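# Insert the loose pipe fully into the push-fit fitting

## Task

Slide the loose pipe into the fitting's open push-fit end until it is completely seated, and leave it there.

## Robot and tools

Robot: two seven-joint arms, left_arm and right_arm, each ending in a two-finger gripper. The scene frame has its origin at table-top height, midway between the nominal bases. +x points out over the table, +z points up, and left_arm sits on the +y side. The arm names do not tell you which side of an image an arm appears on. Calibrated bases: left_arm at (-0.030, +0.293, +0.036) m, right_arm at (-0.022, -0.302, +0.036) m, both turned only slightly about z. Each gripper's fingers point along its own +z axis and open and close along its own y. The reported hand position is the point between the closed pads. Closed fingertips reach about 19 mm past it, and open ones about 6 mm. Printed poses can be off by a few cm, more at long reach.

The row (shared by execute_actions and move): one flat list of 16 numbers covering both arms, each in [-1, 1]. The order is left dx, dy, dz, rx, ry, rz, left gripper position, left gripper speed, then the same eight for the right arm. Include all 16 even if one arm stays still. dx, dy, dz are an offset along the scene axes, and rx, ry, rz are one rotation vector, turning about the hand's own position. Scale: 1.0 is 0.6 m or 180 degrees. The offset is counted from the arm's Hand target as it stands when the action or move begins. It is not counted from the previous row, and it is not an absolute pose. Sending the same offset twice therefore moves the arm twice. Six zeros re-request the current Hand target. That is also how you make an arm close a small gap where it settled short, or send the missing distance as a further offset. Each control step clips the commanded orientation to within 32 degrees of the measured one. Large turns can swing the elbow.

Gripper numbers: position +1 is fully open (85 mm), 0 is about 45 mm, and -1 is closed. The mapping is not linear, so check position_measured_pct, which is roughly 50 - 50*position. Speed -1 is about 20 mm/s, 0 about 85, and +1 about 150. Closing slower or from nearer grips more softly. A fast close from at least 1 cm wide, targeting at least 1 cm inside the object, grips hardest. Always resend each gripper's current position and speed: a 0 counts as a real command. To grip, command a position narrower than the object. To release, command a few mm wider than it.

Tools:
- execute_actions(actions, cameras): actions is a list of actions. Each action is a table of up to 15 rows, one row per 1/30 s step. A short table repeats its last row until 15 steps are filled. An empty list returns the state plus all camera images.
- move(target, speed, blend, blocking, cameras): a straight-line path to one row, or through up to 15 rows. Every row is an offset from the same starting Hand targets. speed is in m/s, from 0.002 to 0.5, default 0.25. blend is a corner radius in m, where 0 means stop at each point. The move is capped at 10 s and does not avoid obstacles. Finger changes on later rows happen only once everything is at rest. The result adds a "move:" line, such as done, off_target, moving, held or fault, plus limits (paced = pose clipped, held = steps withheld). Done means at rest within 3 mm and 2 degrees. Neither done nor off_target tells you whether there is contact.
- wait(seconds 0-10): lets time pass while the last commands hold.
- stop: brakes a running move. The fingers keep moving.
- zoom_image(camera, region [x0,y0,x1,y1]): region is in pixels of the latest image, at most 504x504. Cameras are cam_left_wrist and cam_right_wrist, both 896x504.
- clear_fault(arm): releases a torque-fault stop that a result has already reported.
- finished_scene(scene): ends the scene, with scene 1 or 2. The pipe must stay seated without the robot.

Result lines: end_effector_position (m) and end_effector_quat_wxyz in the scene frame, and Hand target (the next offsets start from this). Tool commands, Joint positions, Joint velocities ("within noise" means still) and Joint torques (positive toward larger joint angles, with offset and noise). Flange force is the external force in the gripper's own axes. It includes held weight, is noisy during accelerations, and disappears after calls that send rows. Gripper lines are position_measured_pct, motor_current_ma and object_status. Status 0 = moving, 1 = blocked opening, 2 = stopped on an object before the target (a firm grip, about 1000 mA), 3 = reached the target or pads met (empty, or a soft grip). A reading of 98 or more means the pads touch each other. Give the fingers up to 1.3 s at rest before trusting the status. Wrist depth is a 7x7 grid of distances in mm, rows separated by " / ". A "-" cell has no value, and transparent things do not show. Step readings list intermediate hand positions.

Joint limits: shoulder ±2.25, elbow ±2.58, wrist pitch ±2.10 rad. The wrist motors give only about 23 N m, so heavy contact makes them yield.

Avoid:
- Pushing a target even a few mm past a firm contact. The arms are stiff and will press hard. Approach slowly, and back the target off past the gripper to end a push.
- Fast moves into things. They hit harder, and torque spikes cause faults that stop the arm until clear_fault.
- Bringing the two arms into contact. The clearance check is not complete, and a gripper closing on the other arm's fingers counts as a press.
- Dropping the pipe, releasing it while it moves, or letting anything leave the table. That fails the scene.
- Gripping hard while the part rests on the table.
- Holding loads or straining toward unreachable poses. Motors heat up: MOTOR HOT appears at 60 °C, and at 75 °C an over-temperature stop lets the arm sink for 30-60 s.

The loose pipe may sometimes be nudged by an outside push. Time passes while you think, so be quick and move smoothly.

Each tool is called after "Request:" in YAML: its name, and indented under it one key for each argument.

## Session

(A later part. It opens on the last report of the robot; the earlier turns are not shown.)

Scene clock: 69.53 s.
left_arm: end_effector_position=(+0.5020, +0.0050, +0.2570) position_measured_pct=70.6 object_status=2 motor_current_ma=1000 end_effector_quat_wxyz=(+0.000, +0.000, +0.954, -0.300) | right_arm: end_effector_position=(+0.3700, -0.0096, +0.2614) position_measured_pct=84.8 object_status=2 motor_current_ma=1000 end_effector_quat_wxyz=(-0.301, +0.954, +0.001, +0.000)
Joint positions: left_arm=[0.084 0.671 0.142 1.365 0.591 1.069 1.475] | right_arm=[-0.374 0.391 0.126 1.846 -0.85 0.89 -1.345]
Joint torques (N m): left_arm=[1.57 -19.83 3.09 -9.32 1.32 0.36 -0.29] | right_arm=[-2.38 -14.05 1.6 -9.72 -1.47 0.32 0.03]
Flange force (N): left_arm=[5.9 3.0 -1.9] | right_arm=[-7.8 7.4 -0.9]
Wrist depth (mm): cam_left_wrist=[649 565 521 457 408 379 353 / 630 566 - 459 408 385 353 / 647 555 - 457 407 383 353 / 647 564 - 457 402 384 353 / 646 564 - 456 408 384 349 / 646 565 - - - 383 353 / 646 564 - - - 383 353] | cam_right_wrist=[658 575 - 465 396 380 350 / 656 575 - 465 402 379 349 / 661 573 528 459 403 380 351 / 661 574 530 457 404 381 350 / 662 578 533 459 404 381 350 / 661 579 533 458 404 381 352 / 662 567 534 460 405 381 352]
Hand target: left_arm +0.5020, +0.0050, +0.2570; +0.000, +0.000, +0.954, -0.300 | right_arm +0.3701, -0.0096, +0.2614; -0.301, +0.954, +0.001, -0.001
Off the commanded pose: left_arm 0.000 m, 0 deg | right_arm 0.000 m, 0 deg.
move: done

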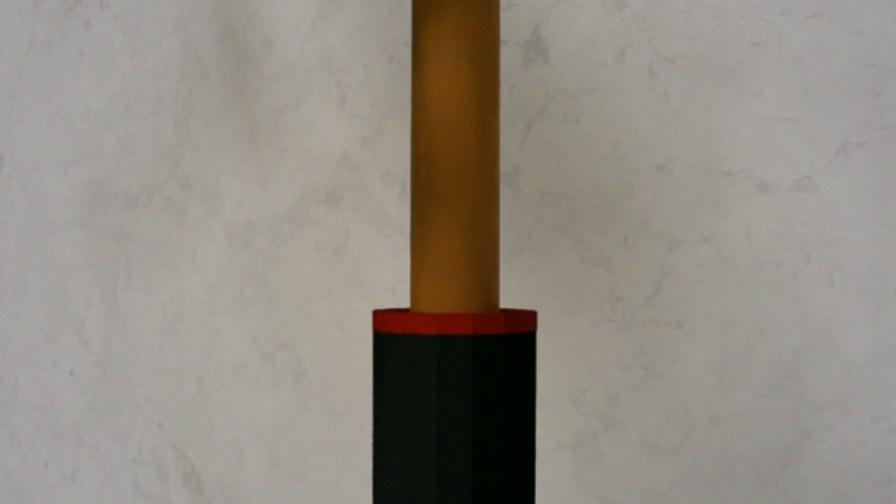

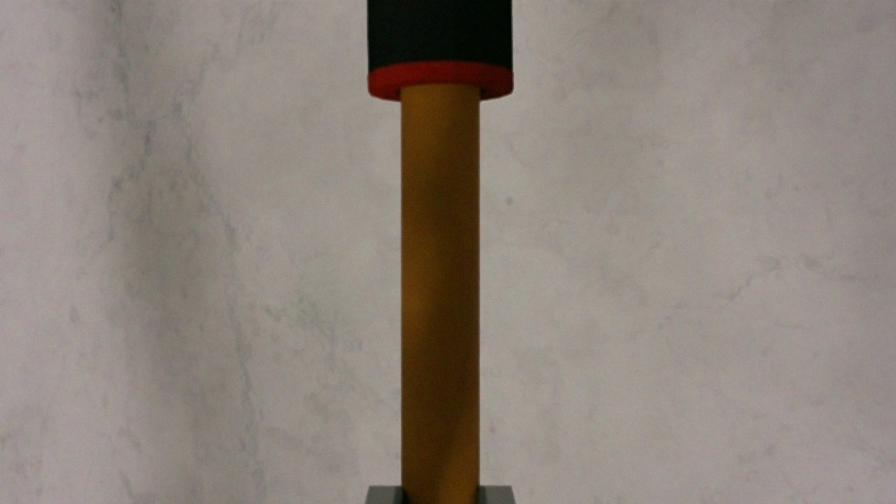

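Request:
move:
  target: [0.0, 0.0, 0.0, 0.0, 0.0, 0.0, -0.48, -1.0, 0.00333, 0.0, 0.0, 0.0, 0.0, 0.0, -0.76, -1.0]
  speed: 0.006

Request:
move:
  target: [0.0, 0.0, 0.0, 0.0, 0.0, 0.0, -0.48, -1.0, 0.00333, 0.0, 0.0, 0.0, 0.0, 0.0, -0.76, -1.0]
  speed: 0.006
  cameras: ["all"]

Scene clock: 70.47 s.
left_arm: end_effector_position=(+0.5020, +0.0050, +0.2570) position_measured_pct=70.6 object_status=2 motor_current_ma=1000 end_effector_quat_wxyz=(+0.000, +0.000, +0.954, -0.300) | right_arm: end_effector_position=(+0.3720, -0.0096, +0.2614) position_measured_pct=84.8 object_status=2 motor_current_ma=1000 end_effector_quat_wxyz=(-0.301, +0.954, +0.001, -0.001)
Joint positions: left_arm=[0.084 0.671 0.142 1.365 0.591 1.069 1.475] | right_arm=[-0.372 0.395 0.127 1.84 -0.849 0.893 -1.346]
Joint torques (N m): left_arm=[2.38 -19.54 3.71 -8.54 1.35 0.95 -0.3] | right_arm=[-2.31 -14.49 1.84 -10.79 -1.66 -0.24 0.16]
Flange force (N): left_arm=[4.2 3.3 -2.4] | right_arm=[-9.6 8.4 -1.1]
Wrist depth (mm): cam_left_wrist=[647 564 522 457 409 379 354 / 633 564 - 458 408 384 353 / 647 554 - 456 408 385 353 / 645 564 - 456 401 384 352 / 647 563 - 457 407 383 348 / 646 564 - - - 383 353 / 644 562 - - - 383 352] | cam_right_wrist=[657 574 - 464 396 379 350 / 659 574 - 464 403 380 350 / 659 576 531 457 403 378 350 / 658 575 530 458 403 380 350 / 662 576 533 458 404 380 351 / 658 576 534 459 404 380 352 / 664 569 532 457 405 381 352]
Hand target: left_arm +0.5020, +0.0050, +0.2570; +0.000, +0.000, +0.954, -0.300 | right_arm +0.3720, -0.0096, +0.2614; -0.301, +0.954, +0.001, -0.001
Off the commanded pose: left_arm 0.000 m, 0 deg | right_arm 0.000 m, 0 deg.
move: done

Scene clock: 71.17 s.
left_arm: end_effector_position=(+0.5020, +0.0051, +0.2570) position_measured_pct=70.6 object_status=2 motor_current_ma=1000 end_effector_quat_wxyz=(+0.000, +0.000, +0.954, -0.300) | right_arm: end_effector_position=(+0.3740, -0.0096, +0.2614) position_measured_pct=84.8 object_status=2 motor_current_ma=1000 end_effector_quat_wxyz=(-0.301, +0.954, +0.001, -0.001)
Joint positions: left_arm=[0.084 0.671 0.142 1.365 0.591 1.069 1.475] | right_arm=[-0.371 0.399 0.128 1.834 -0.848 0.896 -1.347]
Joint torques (N m): left_arm=[3.29 -19.38 4.51 -8.22 1.65 1.24 -0.23] | right_arm=[-2.62 -14.66 1.6 -11.36 -1.91 -0.42 0.21]
Flange force (N): left_arm=[3.5 4.3 -3.3] | right_arm=[-10.5 9.4 -1.8]
Wrist depth (mm): cam_left_wrist=[649 566 521 457 - 378 354 / 632 566 - 456 407 383 353 / 647 552 - 456 407 384 353 / 647 564 - 456 401 384 353 / 648 563 - 457 407 383 348 / 644 565 - - - 383 352 / 644 563 - - - 383 353] | cam_right_wrist=[656 571 - 455 401 380 349 / 656 576 - 457 401 380 350 / 663 571 529 458 403 380 350 / 660 577 530 460 403 380 351 / 664 575 531 459 404 381 351 / 666 579 534 461 403 381 352 / 665 570 533 459 404 381 352]
Hand target: left_arm +0.5020, +0.0051, +0.2570; +0.000, +0.000, +0.954, -0.300 | right_arm +0.3740, -0.0096, +0.2614; -0.301, +0.954, +0.001, -0.001
Off the commanded pose: left_arm 0.000 m, 0 deg | right_arm 0.000 m, 0 deg.
move: done

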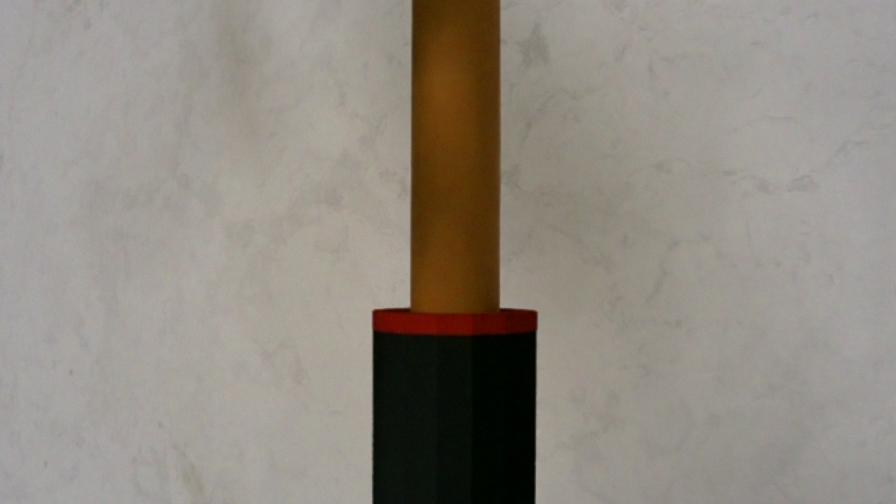

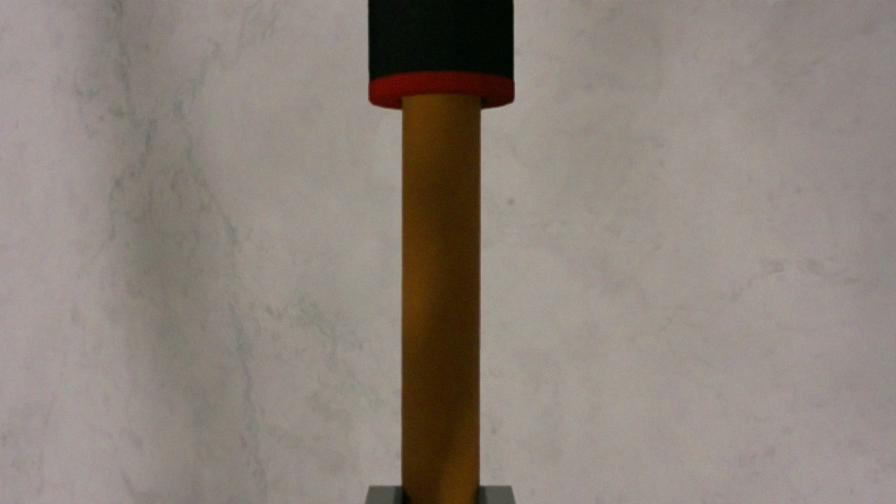

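Request:
move:
  target: [0.0, 0.0, 0.0, 0.0, 0.0, 0.0, -0.48, -1.0, 0.0, -0.0006, -0.0001, 0.0, 0.0, 0.0, -0.76, -1.0]
  speed: 0.006

Request:
zoom_image:
  camera: "cam_right_wrist"
  region: [350, 0, 550, 120]

Scene clock: 72.37 s.
left_arm: end_effector_position=(+0.5020, +0.0051, +0.2570) position_measured_pct=70.6 object_status=2 motor_current_ma=1000 end_effector_quat_wxyz=(+0.000, +0.000, +0.954, -0.300) | right_arm: end_effector_position=(+0.3740, -0.0100, +0.2613) position_measured_pct=84.8 object_status=2 motor_current_ma=1000 end_effector_quat_wxyz=(-0.301, +0.954, +0.001, -0.001)
Joint positions: left_arm=[0.084 0.671 0.142 1.365 0.591 1.069 1.475] | right_arm=[-0.37 0.399 0.128 1.834 -0.848 0.896 -1.346]
Joint torques (N m): left_arm=[2.26 -19.92 3.75 -8.61 1.34 1.1 -0.24] | right_arm=[-1.82 -14.03 2.12 -10.56 -1.56 -0.33 0.05]
Flange force (N): left_arm=[4.0 3.5 -1.4] | right_arm=[-10.3 7.3 -1.5]
Wrist depth (mm): cam_left_wrist=[647 566 520 457 408 379 354 / 631 565 - 457 408 383 353 / 646 554 - 457 407 384 353 / 647 565 - 456 402 384 353 / 649 562 - 457 407 384 348 / 644 564 - - - 383 353 / 646 562 - - - 383 353] | cam_right_wrist=[658 572 - 464 401 379 349 / 658 573 - 465 402 378 349 / 660 575 530 456 401 379 350 / 663 573 530 459 403 381 351 / 662 578 531 459 403 380 351 / 661 578 533 459 404 381 351 / 666 567 533 461 404 381 352]
Hand target: left_arm +0.5020, +0.0051, +0.2570; +0.000, +0.000, +0.954, -0.300 | right_arm +0.3741, -0.0100, +0.2614; -0.301, +0.954, +0.001, -0.001
Off the commanded pose: left_arm 0.000 m, 0 deg | right_arm 0.000 m, 0 deg.
move: done

Scaled by 2.520 from the camera's 896x504 image, which has a finer 1280x720 frame.
This view is cut from an older image: the scene may have changed since it was taken.

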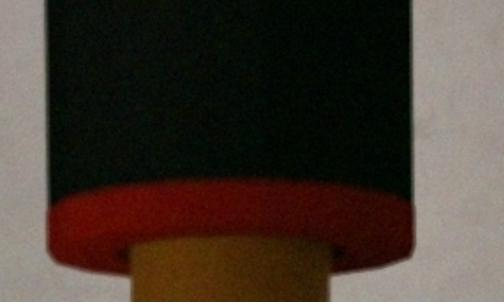

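Request:
move:
  target: [0.0, 0.0, 0.0, 0.0, 0.0, 0.0, -0.48, -1.0, 0.00333, 0.0, 0.0, 0.0, 0.0, 0.0, -0.76, -1.0]
  speed: 0.006

Request:
move:
  target: [0.0, 0.0, 0.0, 0.0, 0.0, 0.0, -0.48, -1.0, 0.00333, 0.0, 0.0, 0.0, 0.0, 0.0, -0.76, -1.0]
  speed: 0.006
  cameras: ["all"]

Scene clock: 73.33 s.
left_arm: end_effector_position=(+0.5020, +0.0051, +0.2570) position_measured_pct=70.6 object_status=2 motor_current_ma=1000 end_effector_quat_wxyz=(+0.000, +0.000, +0.954, -0.300) | right_arm: end_effector_position=(+0.3760, -0.0100, +0.2614) position_measured_pct=84.8 object_status=2 motor_current_ma=1000 end_effector_quat_wxyz=(-0.301, +0.954, +0.001, +0.000)
Joint positions: left_arm=[0.084 0.671 0.142 1.365 0.591 1.069 1.475] | right_arm=[-0.369 0.402 0.129 1.828 -0.847 0.899 -1.346]
Joint torques (N m): left_arm=[3.48 -19.59 4.81 -8.19 1.76 1.32 -0.21] | right_arm=[-2.67 -14.48 1.52 -11.34 -1.99 -0.39 0.24]
Flange force (N): left_arm=[2.9 4.7 -3.2] | right_arm=[-10.9 9.2 -2.4]
Wrist depth (mm): cam_left_wrist=[647 564 520 457 408 379 354 / 631 564 - 457 408 384 353 / 649 551 - 457 408 383 353 / 646 565 - 457 401 383 353 / 645 563 - 457 407 383 348 / 646 563 - - - 383 353 / 646 562 - - - 382 352] | cam_right_wrist=[658 573 - 455 402 378 349 / 661 573 - 458 403 379 349 / 663 578 529 458 403 379 350 / 662 575 530 459 403 380 350 / 665 577 530 460 403 380 351 / 666 581 530 461 405 381 351 / 670 569 534 462 406 381 352]
Hand target: left_arm +0.5020, +0.0051, +0.2570; +0.000, +0.000, +0.954, -0.300 | right_arm +0.3761, -0.0100, +0.2614; -0.301, +0.954, +0.001, +0.000
Off the commanded pose: left_arm 0.000 m, 0 deg | right_arm 0.000 m, 0 deg.
move: done

Scene clock: 74.03 s.
left_arm: end_effector_position=(+0.5020, +0.0051, +0.2570) position_measured_pct=70.6 object_status=2 motor_current_ma=1000 end_effector_quat_wxyz=(+0.000, +0.000, +0.954, -0.300) | right_arm: end_effector_position=(+0.3780, -0.0100, +0.2614) position_measured_pct=84.8 object_status=2 motor_current_ma=1000 end_effector_quat_wxyz=(-0.301, +0.954, +0.001, -0.001)
Joint positions: left_arm=[0.084 0.671 0.142 1.365 0.591 1.069 1.475] | right_arm=[-0.368 0.406 0.13 1.822 -0.846 0.902 -1.347]
Joint torques (N m): left_arm=[5.28 -19.35 6.17 -6.13 1.8 3 -0.21] | right_arm=[-1.26 -14.79 2.85 -13.53 -2.25 -1.97 0.24]
Flange force (N): left_arm=[-2.3 5.3 -3.2] | right_arm=[-16.2 9.4 -2.6]
Wrist depth (mm): cam_left_wrist=[646 566 520 457 408 379 354 / 631 565 - 457 408 384 353 / 647 552 - 456 407 384 353 / 646 564 - 456 401 384 354 / 647 564 - 455 408 384 349 / 647 563 - - - 383 352 / 645 563 - - - 383 352] | cam_right_wrist=[657 571 - 456 400 379 348 / 658 575 - 456 401 378 349 / 658 574 529 457 403 378 350 / 664 579 532 459 404 380 350 / 666 580 536 460 404 380 351 / 666 582 533 461 404 383 352 / 665 568 535 463 406 382 352]
Hand target: left_arm +0.5020, +0.0051, +0.2570; +0.000, +0.000, +0.954, -0.300 | right_arm +0.3780, -0.0100, +0.2614; -0.301, +0.954, +0.001, -0.001
Off the commanded pose: left_arm 0.000 m, 0 deg | right_arm 0.000 m, 0 deg.
move: done

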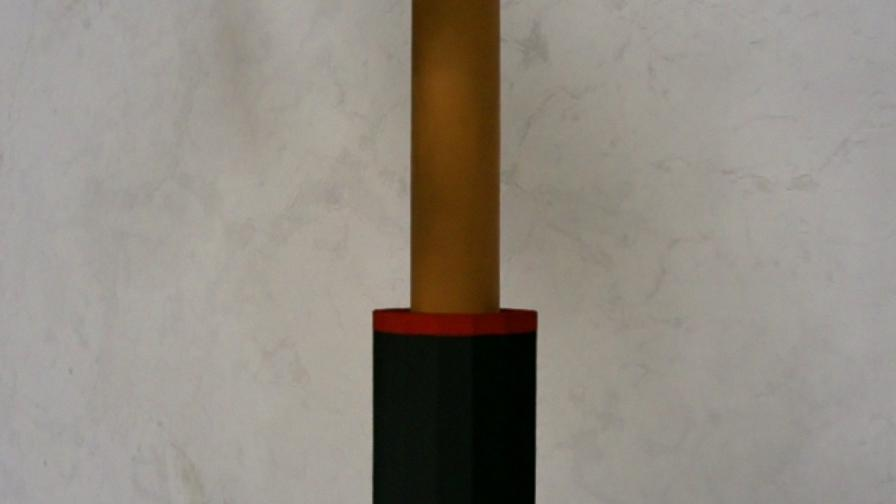

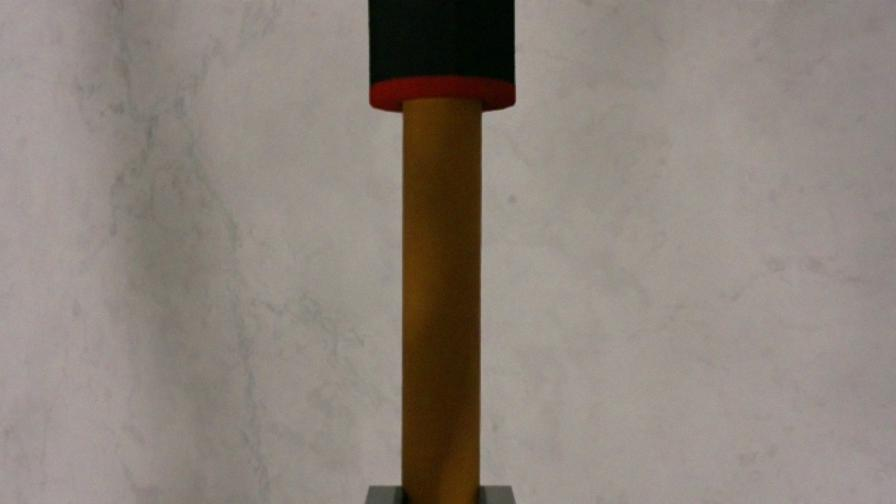

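Request:
move:
  target: [0.0, 0.0, 0.0, 0.0, 0.0, 0.0, -0.48, -1.0, 0.00333, 0.0, 0.0, 0.0, 0.0, 0.0, -0.76, -1.0]
  speed: 0.006
  cameras: ["all"]

Request:
zoom_image:
  camera: "cam_left_wrist"
  region: [350, 200, 560, 360]

Request:
zoom_image:
  camera: "cam_right_wrist"
  region: [350, 0, 550, 120]

Scene clock: 76.03 s.
left_arm: end_effector_position=(+0.5020, +0.0051, +0.2570) position_measured_pct=70.6 object_status=2 motor_current_ma=1000 end_effector_quat_wxyz=(+0.000, +0.000, +0.954, -0.300) | right_arm: end_effector_position=(+0.3800, -0.0100, +0.2613) position_measured_pct=84.8 object_status=2 motor_current_ma=1000 end_effector_quat_wxyz=(-0.301, +0.954, +0.001, -0.001)
Joint positions: left_arm=[0.084 0.671 0.142 1.365 0.591 1.069 1.475] | right_arm=[-0.366 0.41 0.13 1.816 -0.845 0.905 -1.348]
Joint torques (N m): left_arm=[7.45 -18.95 8.02 -3.23 1.74 5.24 -0.19] | right_arm=[1.26 -15.19 5.08 -16.48 -2.74 -4.29 0.26]
Flange force (N): left_arm=[-9.6 5.4 -3.3] | right_arm=[-23.6 8.4 -2.8]
Wrist depth (mm): cam_left_wrist=[648 566 521 457 - 378 353 / 630 565 - 457 402 384 353 / 646 554 - 458 407 384 353 / 644 564 - 457 401 383 352 / 646 563 - 457 407 383 348 / 642 564 - - - 384 352 / 645 564 - - - 383 352] | cam_right_wrist=[656 575 - 454 400 377 348 / 658 575 - 457 401 378 349 / 660 575 531 458 402 379 349 / 660 575 530 458 402 379 351 / 666 576 534 459 404 380 350 / 666 580 533 459 404 381 351 / 670 571 534 461 405 383 352]
Hand target: left_arm +0.5020, +0.0050, +0.2570; +0.000, +0.000, +0.954, -0.300 | right_arm +0.3800, -0.0100, +0.2613; -0.301, +0.954, +0.001, -0.001
Off the commanded pose: left_arm 0.000 m, 0 deg | right_arm 0.000 m, 0 deg.
move: done

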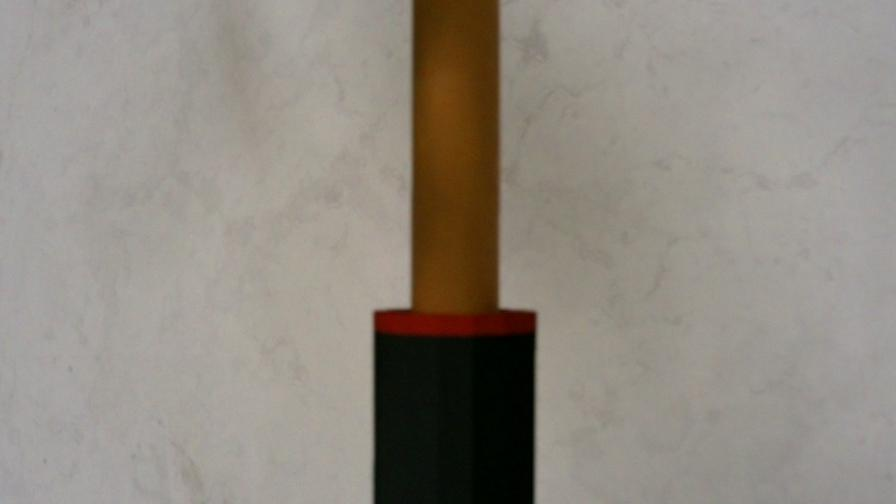

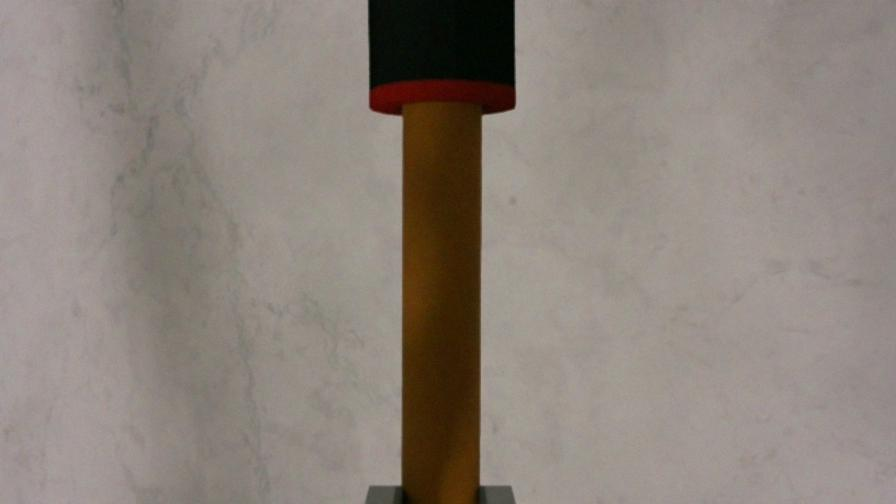

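Scaled by 2.400 from the camera's 896x504 image, which has a finer 1280x720 frame.

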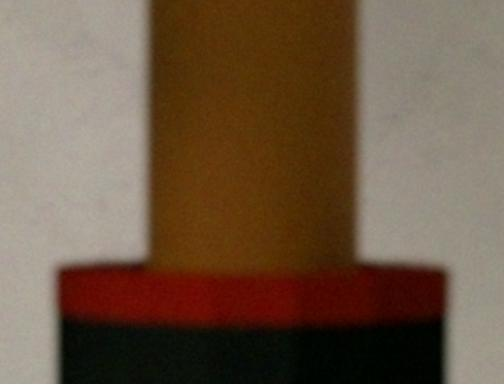

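Scaled by 2.520 from the camera's 896x504 image, which has a finer 1280x720 frame.

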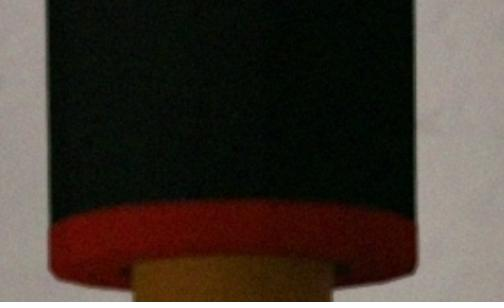

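Request:
move:
  target: [0.0, 0.0, 0.0, 0.0, 0.0, 0.0, -0.48, -1.0, 0.00333, 0.0, 0.0, 0.0, 0.0, 0.0, -0.76, -1.0]
  speed: 0.006

Request:
move:
  target: [0.0, 0.0, 0.0, 0.0, 0.0, 0.0, -0.48, -1.0, 0.00333, 0.0, 0.0, 0.0, 0.0, 0.0, -0.76, -1.0]
  speed: 0.006
  cameras: ["all"]

Request:
zoom_image:
  camera: "cam_right_wrist"
  region: [350, 0, 550, 120]

Scene clock: 77.13 s.
left_arm: end_effector_position=(+0.5020, +0.0051, +0.2570) position_measured_pct=70.6 object_status=2 motor_current_ma=1000 end_effector_quat_wxyz=(+0.000, +0.000, +0.954, -0.300) | right_arm: end_effector_position=(+0.3820, -0.0100, +0.2614) position_measured_pct=84.8 object_status=2 motor_current_ma=1000 end_effector_quat_wxyz=(-0.301, +0.954, +0.001, -0.001)
Joint positions: left_arm=[0.084 0.671 0.142 1.365 0.591 1.069 1.475] | right_arm=[-0.365 0.414 0.131 1.81 -0.844 0.909 -1.348]
Joint torques (N m): left_arm=[9.13 -18.58 9.35 -0.78 1.59 7.27 -0.18] | right_arm=[2.77 -15.57 6.78 -18.77 -3.02 -6.1 0.24]
Flange force (N): left_arm=[-15.3 5.5 -2.9] | right_arm=[-29.0 8.7 -3.0]
Wrist depth (mm): cam_left_wrist=[649 565 520 457 - 378 354 / 632 563 - 456 402 384 353 / 647 552 - 457 408 384 352 / 647 562 - 457 402 383 352 / 646 563 - 457 408 383 348 / 647 564 - - - 383 352 / 646 563 - - - 384 353] | cam_right_wrist=[656 572 - 455 400 376 348 / 658 573 - 456 401 378 349 / 660 577 530 457 402 379 349 / 660 573 531 459 403 380 350 / 666 578 533 460 405 381 350 / 669 580 535 460 405 382 351 / 670 569 535 462 406 382 352]
Hand target: left_arm +0.5020, +0.0051, +0.2570; +0.000, +0.000, +0.954, -0.300 | right_arm +0.3820, -0.0100, +0.2614; -0.301, +0.954, +0.001, -0.001
Off the commanded pose: left_arm 0.000 m, 0 deg | right_arm 0.000 m, 0 deg.
move: done

Scene clock: 77.83 s.
left_arm: end_effector_position=(+0.5020, +0.0051, +0.2570) position_measured_pct=70.6 object_status=2 motor_current_ma=1000 end_effector_quat_wxyz=(+0.000, +0.000, +0.954, -0.300) | right_arm: end_effector_position=(+0.3841, -0.0100, +0.2614) position_measured_pct=84.8 object_status=2 motor_current_ma=1000 end_effector_quat_wxyz=(-0.301, +0.954, +0.001, +0.000)
Joint positions: left_arm=[0.084 0.671 0.142 1.365 0.591 1.069 1.475] | right_arm=[-0.364 0.418 0.132 1.803 -0.843 0.912 -1.349]
Joint torques (N m): left_arm=[8.94 -18.77 9.22 -0.89 1.53 7.22 -0.12] | right_arm=[2.86 -15.35 6.81 -18.65 -2.94 -6.02 0.16]
Flange force (N): left_arm=[-15.2 5.5 -2.4] | right_arm=[-29.5 8.5 -3.0]
Wrist depth (mm): cam_left_wrist=[631 564 521 457 - 378 353 / 631 566 - 457 - 384 353 / 646 551 - 457 407 383 353 / 646 565 - 456 400 383 354 / 646 564 - 456 407 383 348 / 645 564 - - - 384 353 / 644 561 - - - 383 352] | cam_right_wrist=[655 562 - 455 400 378 348 / 660 573 - 457 401 378 349 / 660 573 528 459 402 378 350 / 660 576 529 459 404 380 349 / 663 580 529 459 406 380 351 / 667 579 534 461 406 381 351 / 668 571 536 463 406 382 352]
Hand target: left_arm +0.5020, +0.0050, +0.2570; +0.000, +0.000, +0.954, -0.300 | right_arm +0.3840, -0.0100, +0.2614; -0.301, +0.954, +0.001, -0.001
Off the commanded pose: left_arm 0.000 m, 0 deg | right_arm 0.000 m, 0 deg.
move: done

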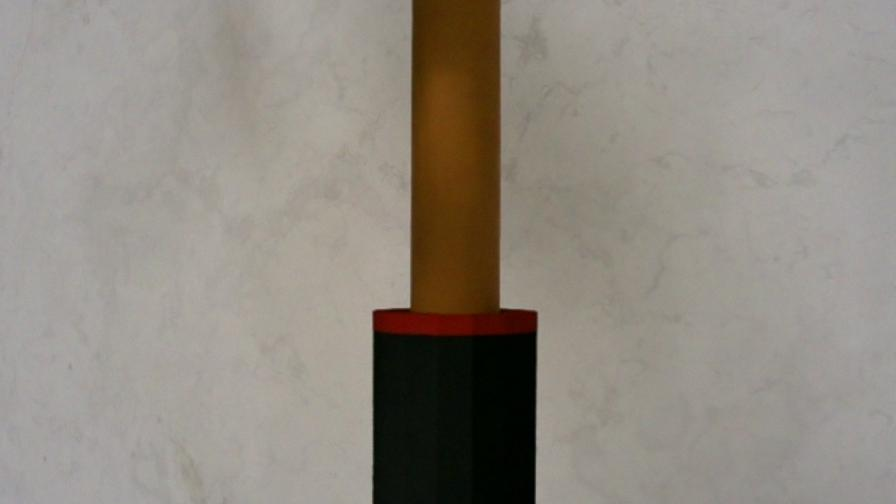

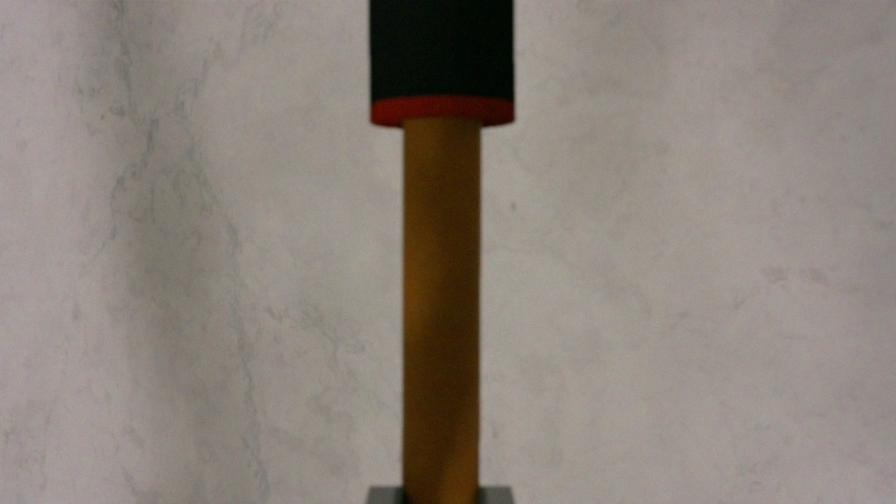

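Scaled by 2.520 from the camera's 896x504 image, which has a finer 1280x720 frame.

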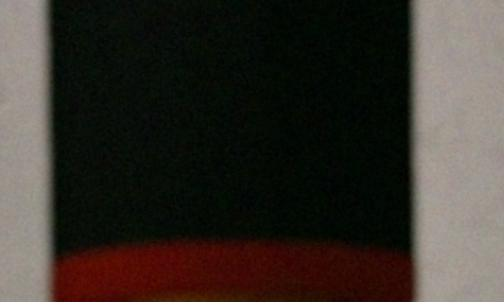

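Request:
move:
  target: [0.0, 0.0, 0.0, 0.0, 0.0, 0.0, -0.48, -1.0, 0.005, 0.0, 0.0, 0.0, 0.0, 0.0, -0.76, -1.0]
  speed: 0.006

Request:
move:
  target: [0.0, 0.0, 0.0, 0.0, 0.0, 0.0, -0.48, -1.0, 0.005, 0.0, 0.0, 0.0, 0.0, 0.0, -0.76, -1.0]
  speed: 0.006
  cameras: ["all"]

Scene clock: 78.87 s.
left_arm: end_effector_position=(+0.5020, +0.0050, +0.2570) position_measured_pct=70.6 object_status=2 motor_current_ma=1000 end_effector_quat_wxyz=(+0.000, +0.000, +0.954, -0.300) | right_arm: end_effector_position=(+0.3870, -0.0100, +0.2614) position_measured_pct=84.8 object_status=2 motor_current_ma=1000 end_effector_quat_wxyz=(-0.301, +0.954, +0.001, -0.001)
Joint positions: left_arm=[0.084 0.671 0.142 1.365 0.591 1.069 1.475] | right_arm=[-0.362 0.423 0.133 1.794 -0.842 0.916 -1.35]
Joint torques (N m): left_arm=[9.23 -18.6 9.51 -0.91 1.73 7.14 -0.12] | right_arm=[2.31 -15.75 6.38 -18.76 -3.17 -5.87 0.23]
Flange force (N): left_arm=[-15.1 5.8 -3.2] | right_arm=[-29.0 9.4 -3.2]
Wrist depth (mm): cam_left_wrist=[631 565 - 456 - 379 353 / 633 564 - 458 401 384 353 / 647 552 - 457 408 384 353 / 644 562 - 457 402 384 353 / 646 565 - 456 406 383 349 / 648 562 - - - 383 352 / 645 564 - - - 383 353] | cam_right_wrist=[656 572 - 456 400 378 348 / 660 574 - 455 402 379 349 / 659 573 - 457 402 379 349 / 662 576 531 458 403 380 350 / 662 576 530 459 404 380 350 / 666 579 533 461 406 382 350 / 665 569 536 462 405 382 351]
Hand target: left_arm +0.5020, +0.0050, +0.2570; +0.000, +0.000, +0.954, -0.300 | right_arm +0.3870, -0.0100, +0.2614; -0.301, +0.954, +0.001, -0.001
Off the commanded pose: left_arm 0.000 m, 0 deg | right_arm 0.000 m, 0 deg.
move: done

Scene clock: 79.60 s.
left_arm: end_effector_position=(+0.5020, +0.0050, +0.2570) position_measured_pct=70.6 object_status=2 motor_current_ma=1000 end_effector_quat_wxyz=(+0.000, +0.000, +0.954, -0.300) | right_arm: end_effector_position=(+0.3900, -0.0100, +0.2614) position_measured_pct=84.8 object_status=2 motor_current_ma=1000 end_effector_quat_wxyz=(-0.301, +0.954, +0.001, -0.001)
Joint positions: left_arm=[0.084 0.671 0.142 1.365 0.591 1.069 1.475] | right_arm=[-0.36 0.429 0.134 1.784 -0.841 0.921 -1.351]
Joint torques (N m): left_arm=[9.53 -18.57 9.66 -0.91 1.75 7.16 -0.11] | right_arm=[2.15 -15.83 6.21 -18.85 -3.25 -5.93 0.29]
Flange force (N): left_arm=[-15.1 6.3 -3.5] | right_arm=[-29.1 9.6 -3.7]
Wrist depth (mm): cam_left_wrist=[645 563 - 457 - 379 353 / 631 565 - 457 401 383 353 / 647 553 - 456 408 384 353 / 646 563 - 457 401 383 353 / 646 564 - 457 407 383 348 / 645 563 - - - 383 353 / 646 561 - - - 383 353] | cam_right_wrist=[658 571 - 454 400 377 349 / 658 574 - 456 402 378 348 / 659 577 - 459 402 379 349 / 660 575 532 457 403 380 350 / 666 579 532 459 404 380 350 / 670 577 533 460 404 381 352 / 672 569 535 463 406 381 352]
Hand target: left_arm +0.5020, +0.0050, +0.2570; +0.000, +0.000, +0.954, -0.300 | right_arm +0.3900, -0.0100, +0.2614; -0.301, +0.954, +0.001, -0.001
Off the commanded pose: left_arm 0.000 m, 0 deg | right_arm 0.000 m, 0 deg.
move: done

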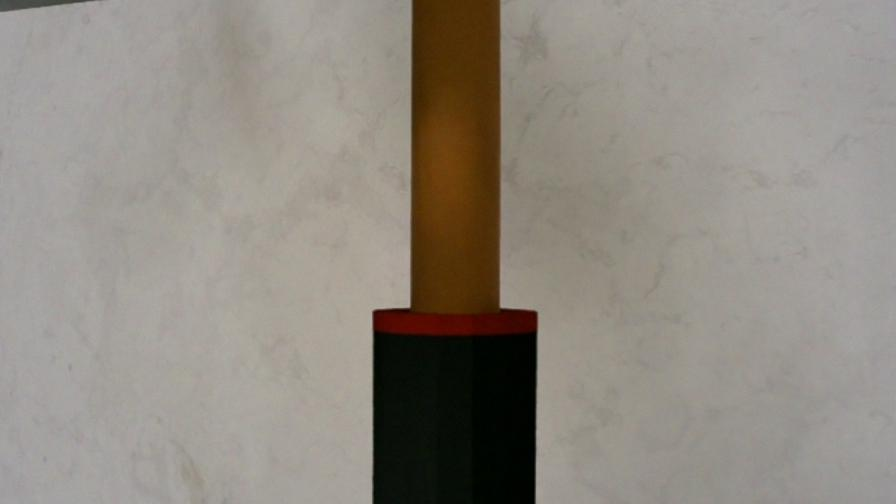

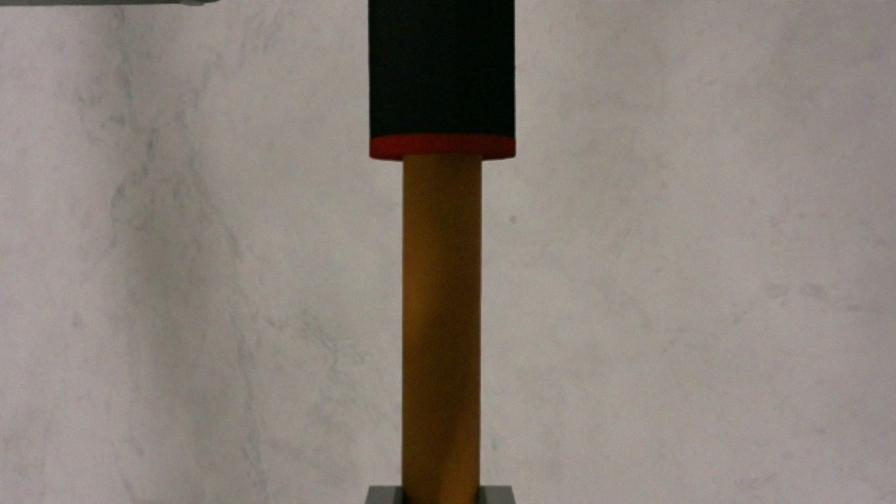

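Request:
move:
  target: [0.0, 0.0, 0.0, 0.0, 0.0, 0.0, -0.48, -1.0, 0.005, 0.0, 0.0, 0.0, 0.0, 0.0, -0.76, -1.0]
  speed: 0.006

Request:
move:
  target: [0.0, 0.0, 0.0, 0.0, 0.0, 0.0, -0.48, -1.0, 0.005, 0.0, 0.0, 0.0, 0.0, 0.0, -0.76, -1.0]
  speed: 0.006
  cameras: ["all"]

Scene clock: 80.97 s.
left_arm: end_effector_position=(+0.5020, +0.0050, +0.2570) position_measured_pct=70.6 object_status=2 motor_current_ma=1000 end_effector_quat_wxyz=(+0.000, +0.000, +0.954, -0.300) | right_arm: end_effector_position=(+0.3930, -0.0100, +0.2614) position_measured_pct=84.8 object_status=2 motor_current_ma=1000 end_effector_quat_wxyz=(-0.301, +0.954, +0.001, -0.001)
Joint positions: left_arm=[0.084 0.671 0.142 1.365 0.591 1.069 1.475] | right_arm=[-0.358 0.435 0.135 1.775 -0.839 0.925 -1.352]
Joint torques (N m): left_arm=[9.68 -18.48 9.9 -0.87 1.82 7.22 -0.12] | right_arm=[2.15 -16.26 6.12 -19.07 -3.35 -5.94 0.25]
Flange force (N): left_arm=[-15.0 6.5 -3.7] | right_arm=[-29.2 10.0 -3.3]
Wrist depth (mm): cam_left_wrist=[604 552 - 457 - 378 353 / 633 563 - 457 401 384 353 / 647 553 - 455 407 384 353 / 647 565 - 456 401 383 353 / 647 563 - 457 407 383 348 / 645 563 - - - 383 351 / 646 564 - - - 383 353] | cam_right_wrist=[651 550 - - 401 379 348 / 658 574 - 455 402 378 349 / 658 574 - 457 403 378 349 / 660 578 531 459 403 380 350 / 664 579 530 459 404 380 351 / 665 579 532 460 406 381 351 / 664 570 534 462 405 382 352]
Hand target: left_arm +0.5020, +0.0050, +0.2570; +0.000, +0.000, +0.954, -0.300 | right_arm +0.3930, -0.0100, +0.2614; -0.301, +0.954, +0.001, -0.001
Off the commanded pose: left_arm 0.000 m, 0 deg | right_arm 0.000 m, 0 deg.
move: done

Scene clock: 81.70 s.
left_arm: end_effector_position=(+0.5020, +0.0050, +0.2570) position_measured_pct=70.6 object_status=2 motor_current_ma=1000 end_effector_quat_wxyz=(+0.000, +0.000, +0.954, -0.300) | right_arm: end_effector_position=(+0.3960, -0.0100, +0.2614) position_measured_pct=84.8 object_status=2 motor_current_ma=1000 end_effector_quat_wxyz=(-0.301, +0.954, +0.001, +0.000)
Joint positions: left_arm=[0.084 0.671 0.142 1.365 0.591 1.069 1.475] | right_arm=[-0.356 0.441 0.136 1.765 -0.838 0.93 -1.354]
Joint torques (N m): left_arm=[9.49 -18.63 9.73 -0.95 1.89 7.15 -0.12] | right_arm=[2.14 -16.14 6.22 -18.95 -3.34 -5.95 0.32]
Flange force (N): left_arm=[-15.2 6.3 -3.5] | right_arm=[-29.4 9.6 -3.7]
Wrist depth (mm): cam_left_wrist=[- 541 - 457 - 379 353 / 630 564 - 457 401 385 353 / 647 551 - 456 408 384 354 / 648 564 - 457 401 384 353 / 645 563 - 456 407 383 348 / 645 562 - - - 383 353 / 646 564 - - - 383 352] | cam_right_wrist=[- 178 - - 395 378 349 / 658 575 - 456 401 378 350 / 657 576 - 458 402 380 350 / 658 579 - 459 402 380 350 / 664 580 532 459 404 381 351 / 662 580 531 460 405 381 351 / 666 571 535 462 406 382 350]
Hand target: left_arm +0.5020, +0.0050, +0.2570; +0.000, +0.000, +0.954, -0.300 | right_arm +0.3960, -0.0100, +0.2614; -0.301, +0.954, +0.001, +0.000
Off the commanded pose: left_arm 0.000 m, 0 deg | right_arm 0.000 m, 0 deg.
move: done

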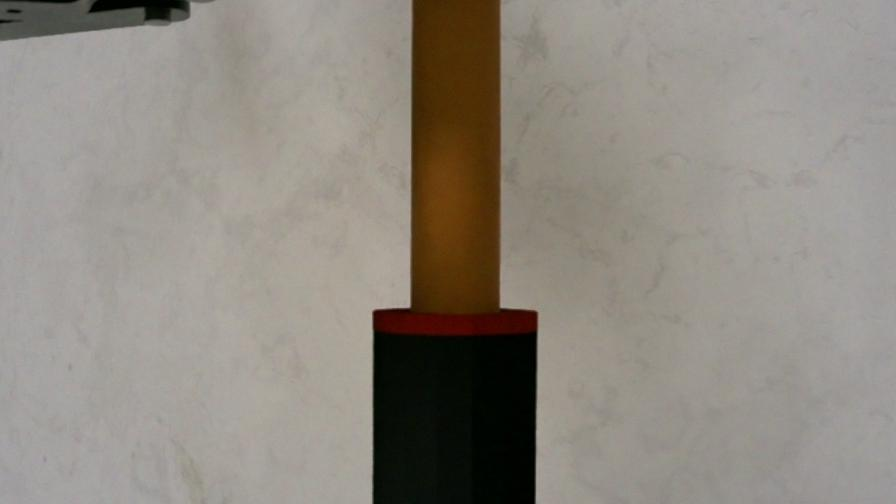

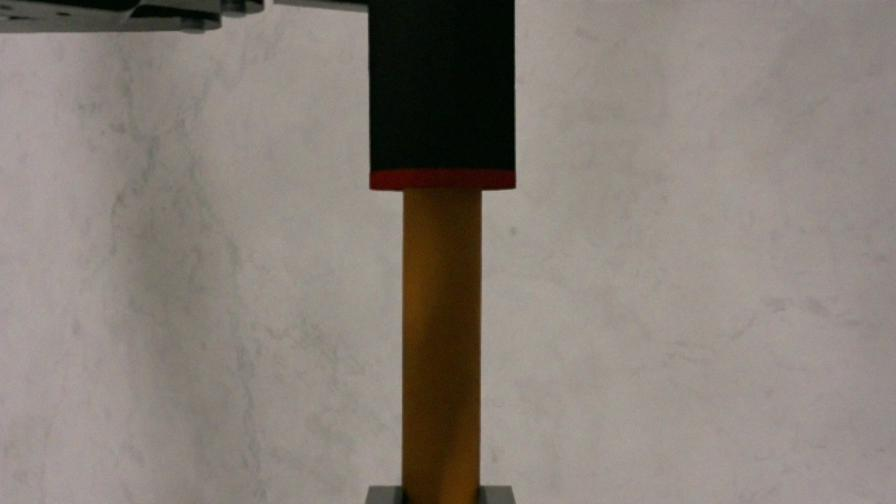

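Request:
move:
  target: [0.0, 0.0, 0.0, 0.0, 0.0, 0.0, -0.48, -1.0, 0.005, 0.0, 0.0, 0.0, 0.0, 0.0, -0.76, -1.0]
  speed: 0.006

Request:
move:
  target: [0.0, 0.0, 0.0, 0.0, 0.0, 0.0, -0.48, -1.0, 0.005, 0.0, 0.0, 0.0, 0.0, 0.0, -0.76, -1.0]
  speed: 0.006
  cameras: ["all"]

Scene clock: 82.70 s.
left_arm: end_effector_position=(+0.5020, +0.0050, +0.2570) position_measured_pct=70.6 object_status=2 motor_current_ma=1000 end_effector_quat_wxyz=(+0.000, +0.000, +0.954, -0.300) | right_arm: end_effector_position=(+0.3990, -0.0100, +0.2614) position_measured_pct=84.8 object_status=2 motor_current_ma=1000 end_effector_quat_wxyz=(-0.301, +0.954, +0.001, -0.001)
Joint positions: left_arm=[0.084 0.671 0.142 1.365 0.591 1.069 1.475] | right_arm=[-0.354 0.446 0.137 1.756 -0.837 0.934 -1.355]
Joint torques (N m): left_arm=[9.63 -18.74 9.92 -0.93 1.88 7.24 -0.12] | right_arm=[2.09 -16.19 6.06 -19 -3.32 -5.92 0.26]
Flange force (N): left_arm=[-15.4 6.5 -3.3] | right_arm=[-29.8 9.9 -3.7]
Wrist depth (mm): cam_left_wrist=[- - - 457 - 378 353 / 631 564 - 456 - 383 353 / 646 551 - 456 408 384 353 / 646 564 - 456 402 384 353 / 647 564 - 457 408 384 348 / 642 562 - - - 383 352 / 644 563 - - - 383 352] | cam_right_wrist=[- - - - 395 378 348 / 643 571 - 457 401 378 349 / 661 575 - 458 402 379 350 / 660 578 - 457 403 380 349 / 663 579 530 459 405 381 350 / 666 579 533 460 404 381 351 / 669 567 533 463 404 380 351]
Hand target: left_arm +0.5020, +0.0050, +0.2570; +0.000, +0.000, +0.954, -0.300 | right_arm +0.3990, -0.0100, +0.2614; -0.301, +0.954, +0.001, -0.001
Off the commanded pose: left_arm 0.000 m, 0 deg | right_arm 0.000 m, 0 deg.
move: done

Scene clock: 83.43 s.
left_arm: end_effector_position=(+0.5020, +0.0050, +0.2570) position_measured_pct=70.6 object_status=2 motor_current_ma=1000 end_effector_quat_wxyz=(+0.000, +0.000, +0.954, -0.300) | right_arm: end_effector_position=(+0.4020, -0.0100, +0.2614) position_measured_pct=84.8 object_status=2 motor_current_ma=1000 end_effector_quat_wxyz=(-0.301, +0.954, +0.001, -0.001)
Joint positions: left_arm=[0.084 0.671 0.142 1.365 0.591 1.069 1.475] | right_arm=[-0.352 0.452 0.138 1.746 -0.835 0.939 -1.356]
Joint torques (N m): left_arm=[9.76 -18.81 9.95 -0.91 1.92 7.32 -0.12] | right_arm=[2.22 -16.22 6.29 -19.05 -3.33 -5.98 0.25]
Flange force (N): left_arm=[-15.5 6.8 -3.2] | right_arm=[-30.3 9.7 -3.6]
Wrist depth (mm): cam_left_wrist=[- - - - - 378 354 / 631 566 - 457 - 384 353 / 648 552 - 458 401 383 353 / 647 562 - 456 401 383 353 / 646 563 - 456 407 384 348 / 644 563 - - - 383 352 / 645 562 - - - 384 352] | cam_right_wrist=[- - - - - 378 348 / 645 574 - 456 401 377 348 / 660 575 - 457 403 378 349 / 661 574 - 459 403 380 350 / 665 577 532 459 404 381 351 / 666 579 533 459 405 382 351 / 669 569 533 462 406 382 351]
Hand target: left_arm +0.5020, +0.0050, +0.2570; +0.000, +0.000, +0.954, -0.300 | right_arm +0.4020, -0.0100, +0.2614; -0.301, +0.954, +0.001, -0.001
Off the commanded pose: left_arm 0.000 m, 0 deg | right_arm 0.000 m, 0 deg.
move: done

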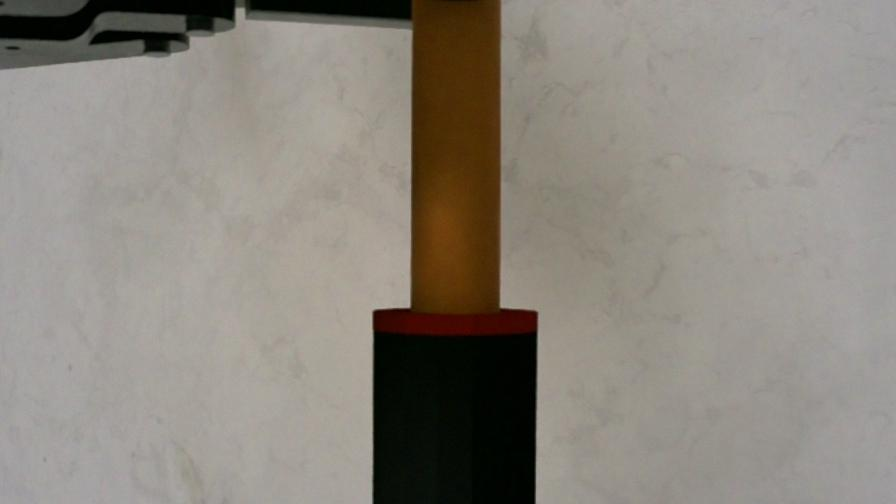

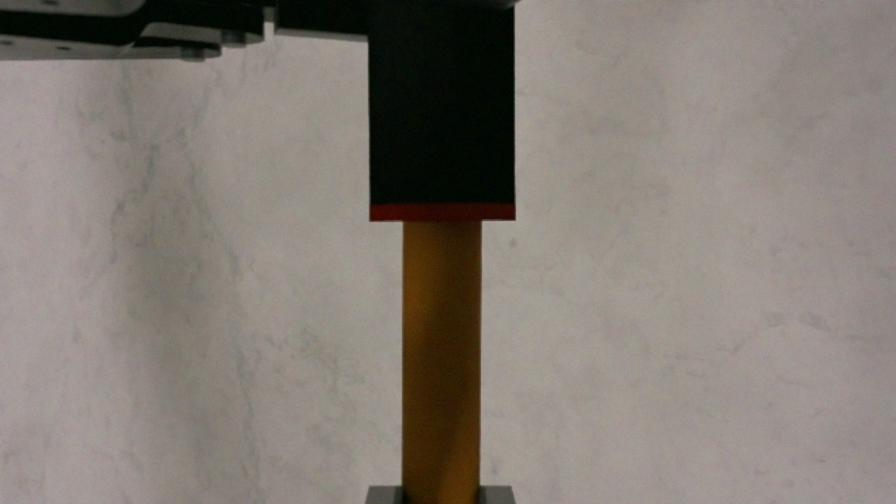

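Request:
move:
  target: [0.0, 0.0, 0.0, 0.0, 0.0, 0.0, -0.48, -1.0, 0.00333, 0.0, 0.0, 0.0, 0.0, 0.0, -0.76, -1.0]
  speed: 0.006

Request:
move:
  target: [0.0, 0.0, 0.0, 0.0, 0.0, 0.0, -0.48, -1.0, 0.00333, 0.0, 0.0, 0.0, 0.0, 0.0, -0.76, -1.0]
  speed: 0.006
  cameras: ["all"]

Scene clock: 85.73 s.
left_arm: end_effector_position=(+0.5020, +0.0050, +0.2570) position_measured_pct=70.6 object_status=2 motor_current_ma=1000 end_effector_quat_wxyz=(+0.000, +0.000, +0.954, -0.300) | right_arm: end_effector_position=(+0.4040, -0.0100, +0.2614) position_measured_pct=84.8 object_status=2 motor_current_ma=1000 end_effector_quat_wxyz=(-0.301, +0.954, +0.001, -0.001)
Joint positions: left_arm=[0.084 0.671 0.142 1.365 0.591 1.069 1.475] | right_arm=[-0.351 0.456 0.139 1.739 -0.835 0.942 -1.357]
Joint torques (N m): left_arm=[9.82 -18.86 10.08 -0.85 1.94 7.34 -0.11] | right_arm=[2.12 -16.28 6.26 -19.01 -3.35 -6.09 0.21]
Flange force (N): left_arm=[-15.8 6.8 -3.3] | right_arm=[-30.0 9.9 -4.0]
Wrist depth (mm): cam_left_wrist=[- - - - - 379 353 / 631 553 - 457 - 384 352 / 647 551 - 457 401 383 353 / 648 563 - 457 401 383 352 / 646 563 - 456 406 384 348 / 644 561 - - - 383 353 / 644 561 - - - 383 352] | cam_right_wrist=[- - - - - 378 347 / 660 575 - 457 400 379 348 / 660 575 - 456 401 378 350 / 664 576 - 459 403 380 350 / 663 580 532 459 403 380 350 / 665 579 533 459 405 380 352 / 669 572 535 461 407 381 352]
Hand target: left_arm +0.5020, +0.0050, +0.2570; +0.000, +0.000, +0.954, -0.300 | right_arm +0.4040, -0.0100, +0.2614; -0.301, +0.954, +0.001, -0.001
Off the commanded pose: left_arm 0.000 m, 0 deg | right_arm 0.000 m, 0 deg.
move: done

Scene clock: 86.43 s.
left_arm: end_effector_position=(+0.5020, +0.0050, +0.2570) position_measured_pct=70.6 object_status=2 motor_current_ma=1000 end_effector_quat_wxyz=(+0.000, +0.000, +0.954, -0.300) | right_arm: end_effector_position=(+0.4060, -0.0100, +0.2614) position_measured_pct=84.8 object_status=2 motor_current_ma=1000 end_effector_quat_wxyz=(-0.301, +0.954, +0.001, -0.001)
Joint positions: left_arm=[0.084 0.671 0.142 1.365 0.591 1.069 1.475] | right_arm=[-0.35 0.46 0.14 1.733 -0.834 0.945 -1.358]
Joint torques (N m): left_arm=[10.17 -18.83 10.39 -0.57 2.04 7.64 -0.07] | right_arm=[2.42 -16.37 6.39 -19.31 -3.44 -6.38 0.18]
Flange force (N): left_arm=[-16.5 7.1 -3.2] | right_arm=[-30.8 9.7 -4.2]
Wrist depth (mm): cam_left_wrist=[- - - - - 378 352 / 633 564 - 457 - 383 353 / 647 553 - 456 402 383 353 / 647 564 - 457 401 384 352 / 646 564 - 456 407 383 348 / 645 561 - - - 383 353 / 647 563 - - - 384 352] | cam_right_wrist=[- - - - - 377 348 / 642 562 - 456 401 378 349 / 659 575 - 457 401 379 350 / 660 577 - 459 403 380 350 / 660 578 533 459 404 381 351 / 663 579 535 461 403 380 352 / 667 570 533 460 405 381 353]
Hand target: left_arm +0.5020, +0.0050, +0.2570; +0.000, +0.000, +0.954, -0.300 | right_arm +0.4060, -0.0100, +0.2614; -0.301, +0.954, +0.001, +0.000
Off the commanded pose: left_arm 0.000 m, 0 deg | right_arm 0.000 m, 0 deg.
move: done

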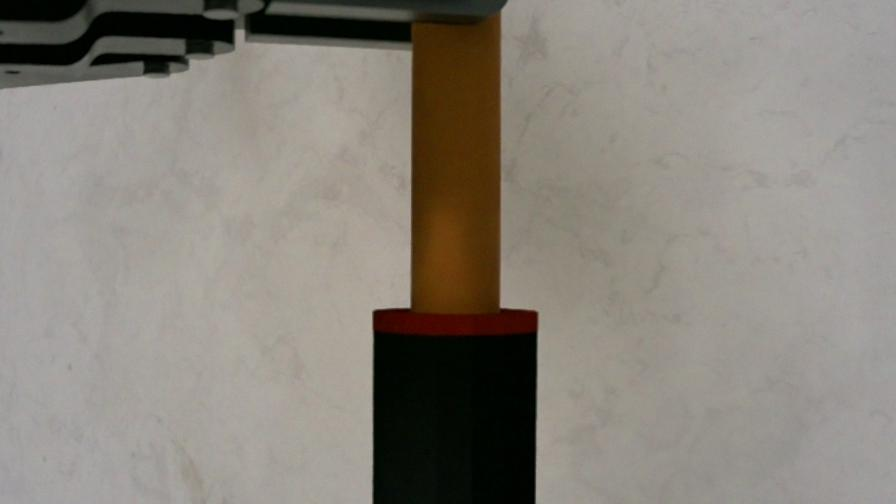

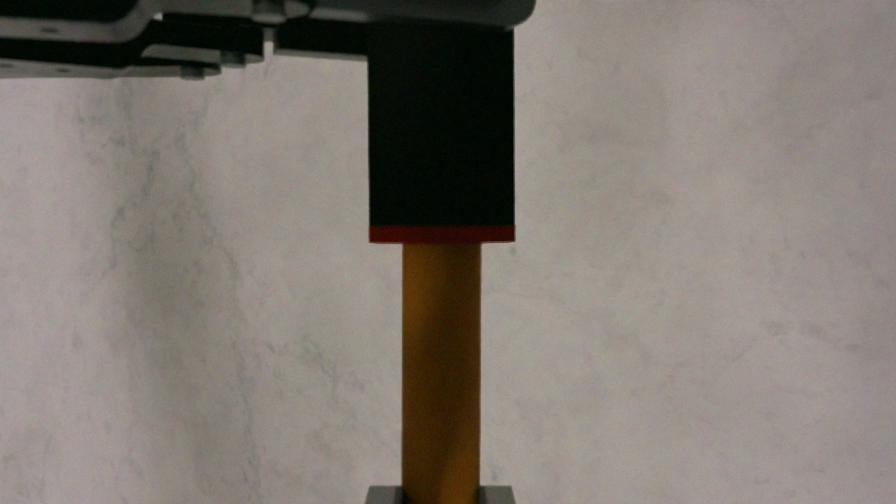

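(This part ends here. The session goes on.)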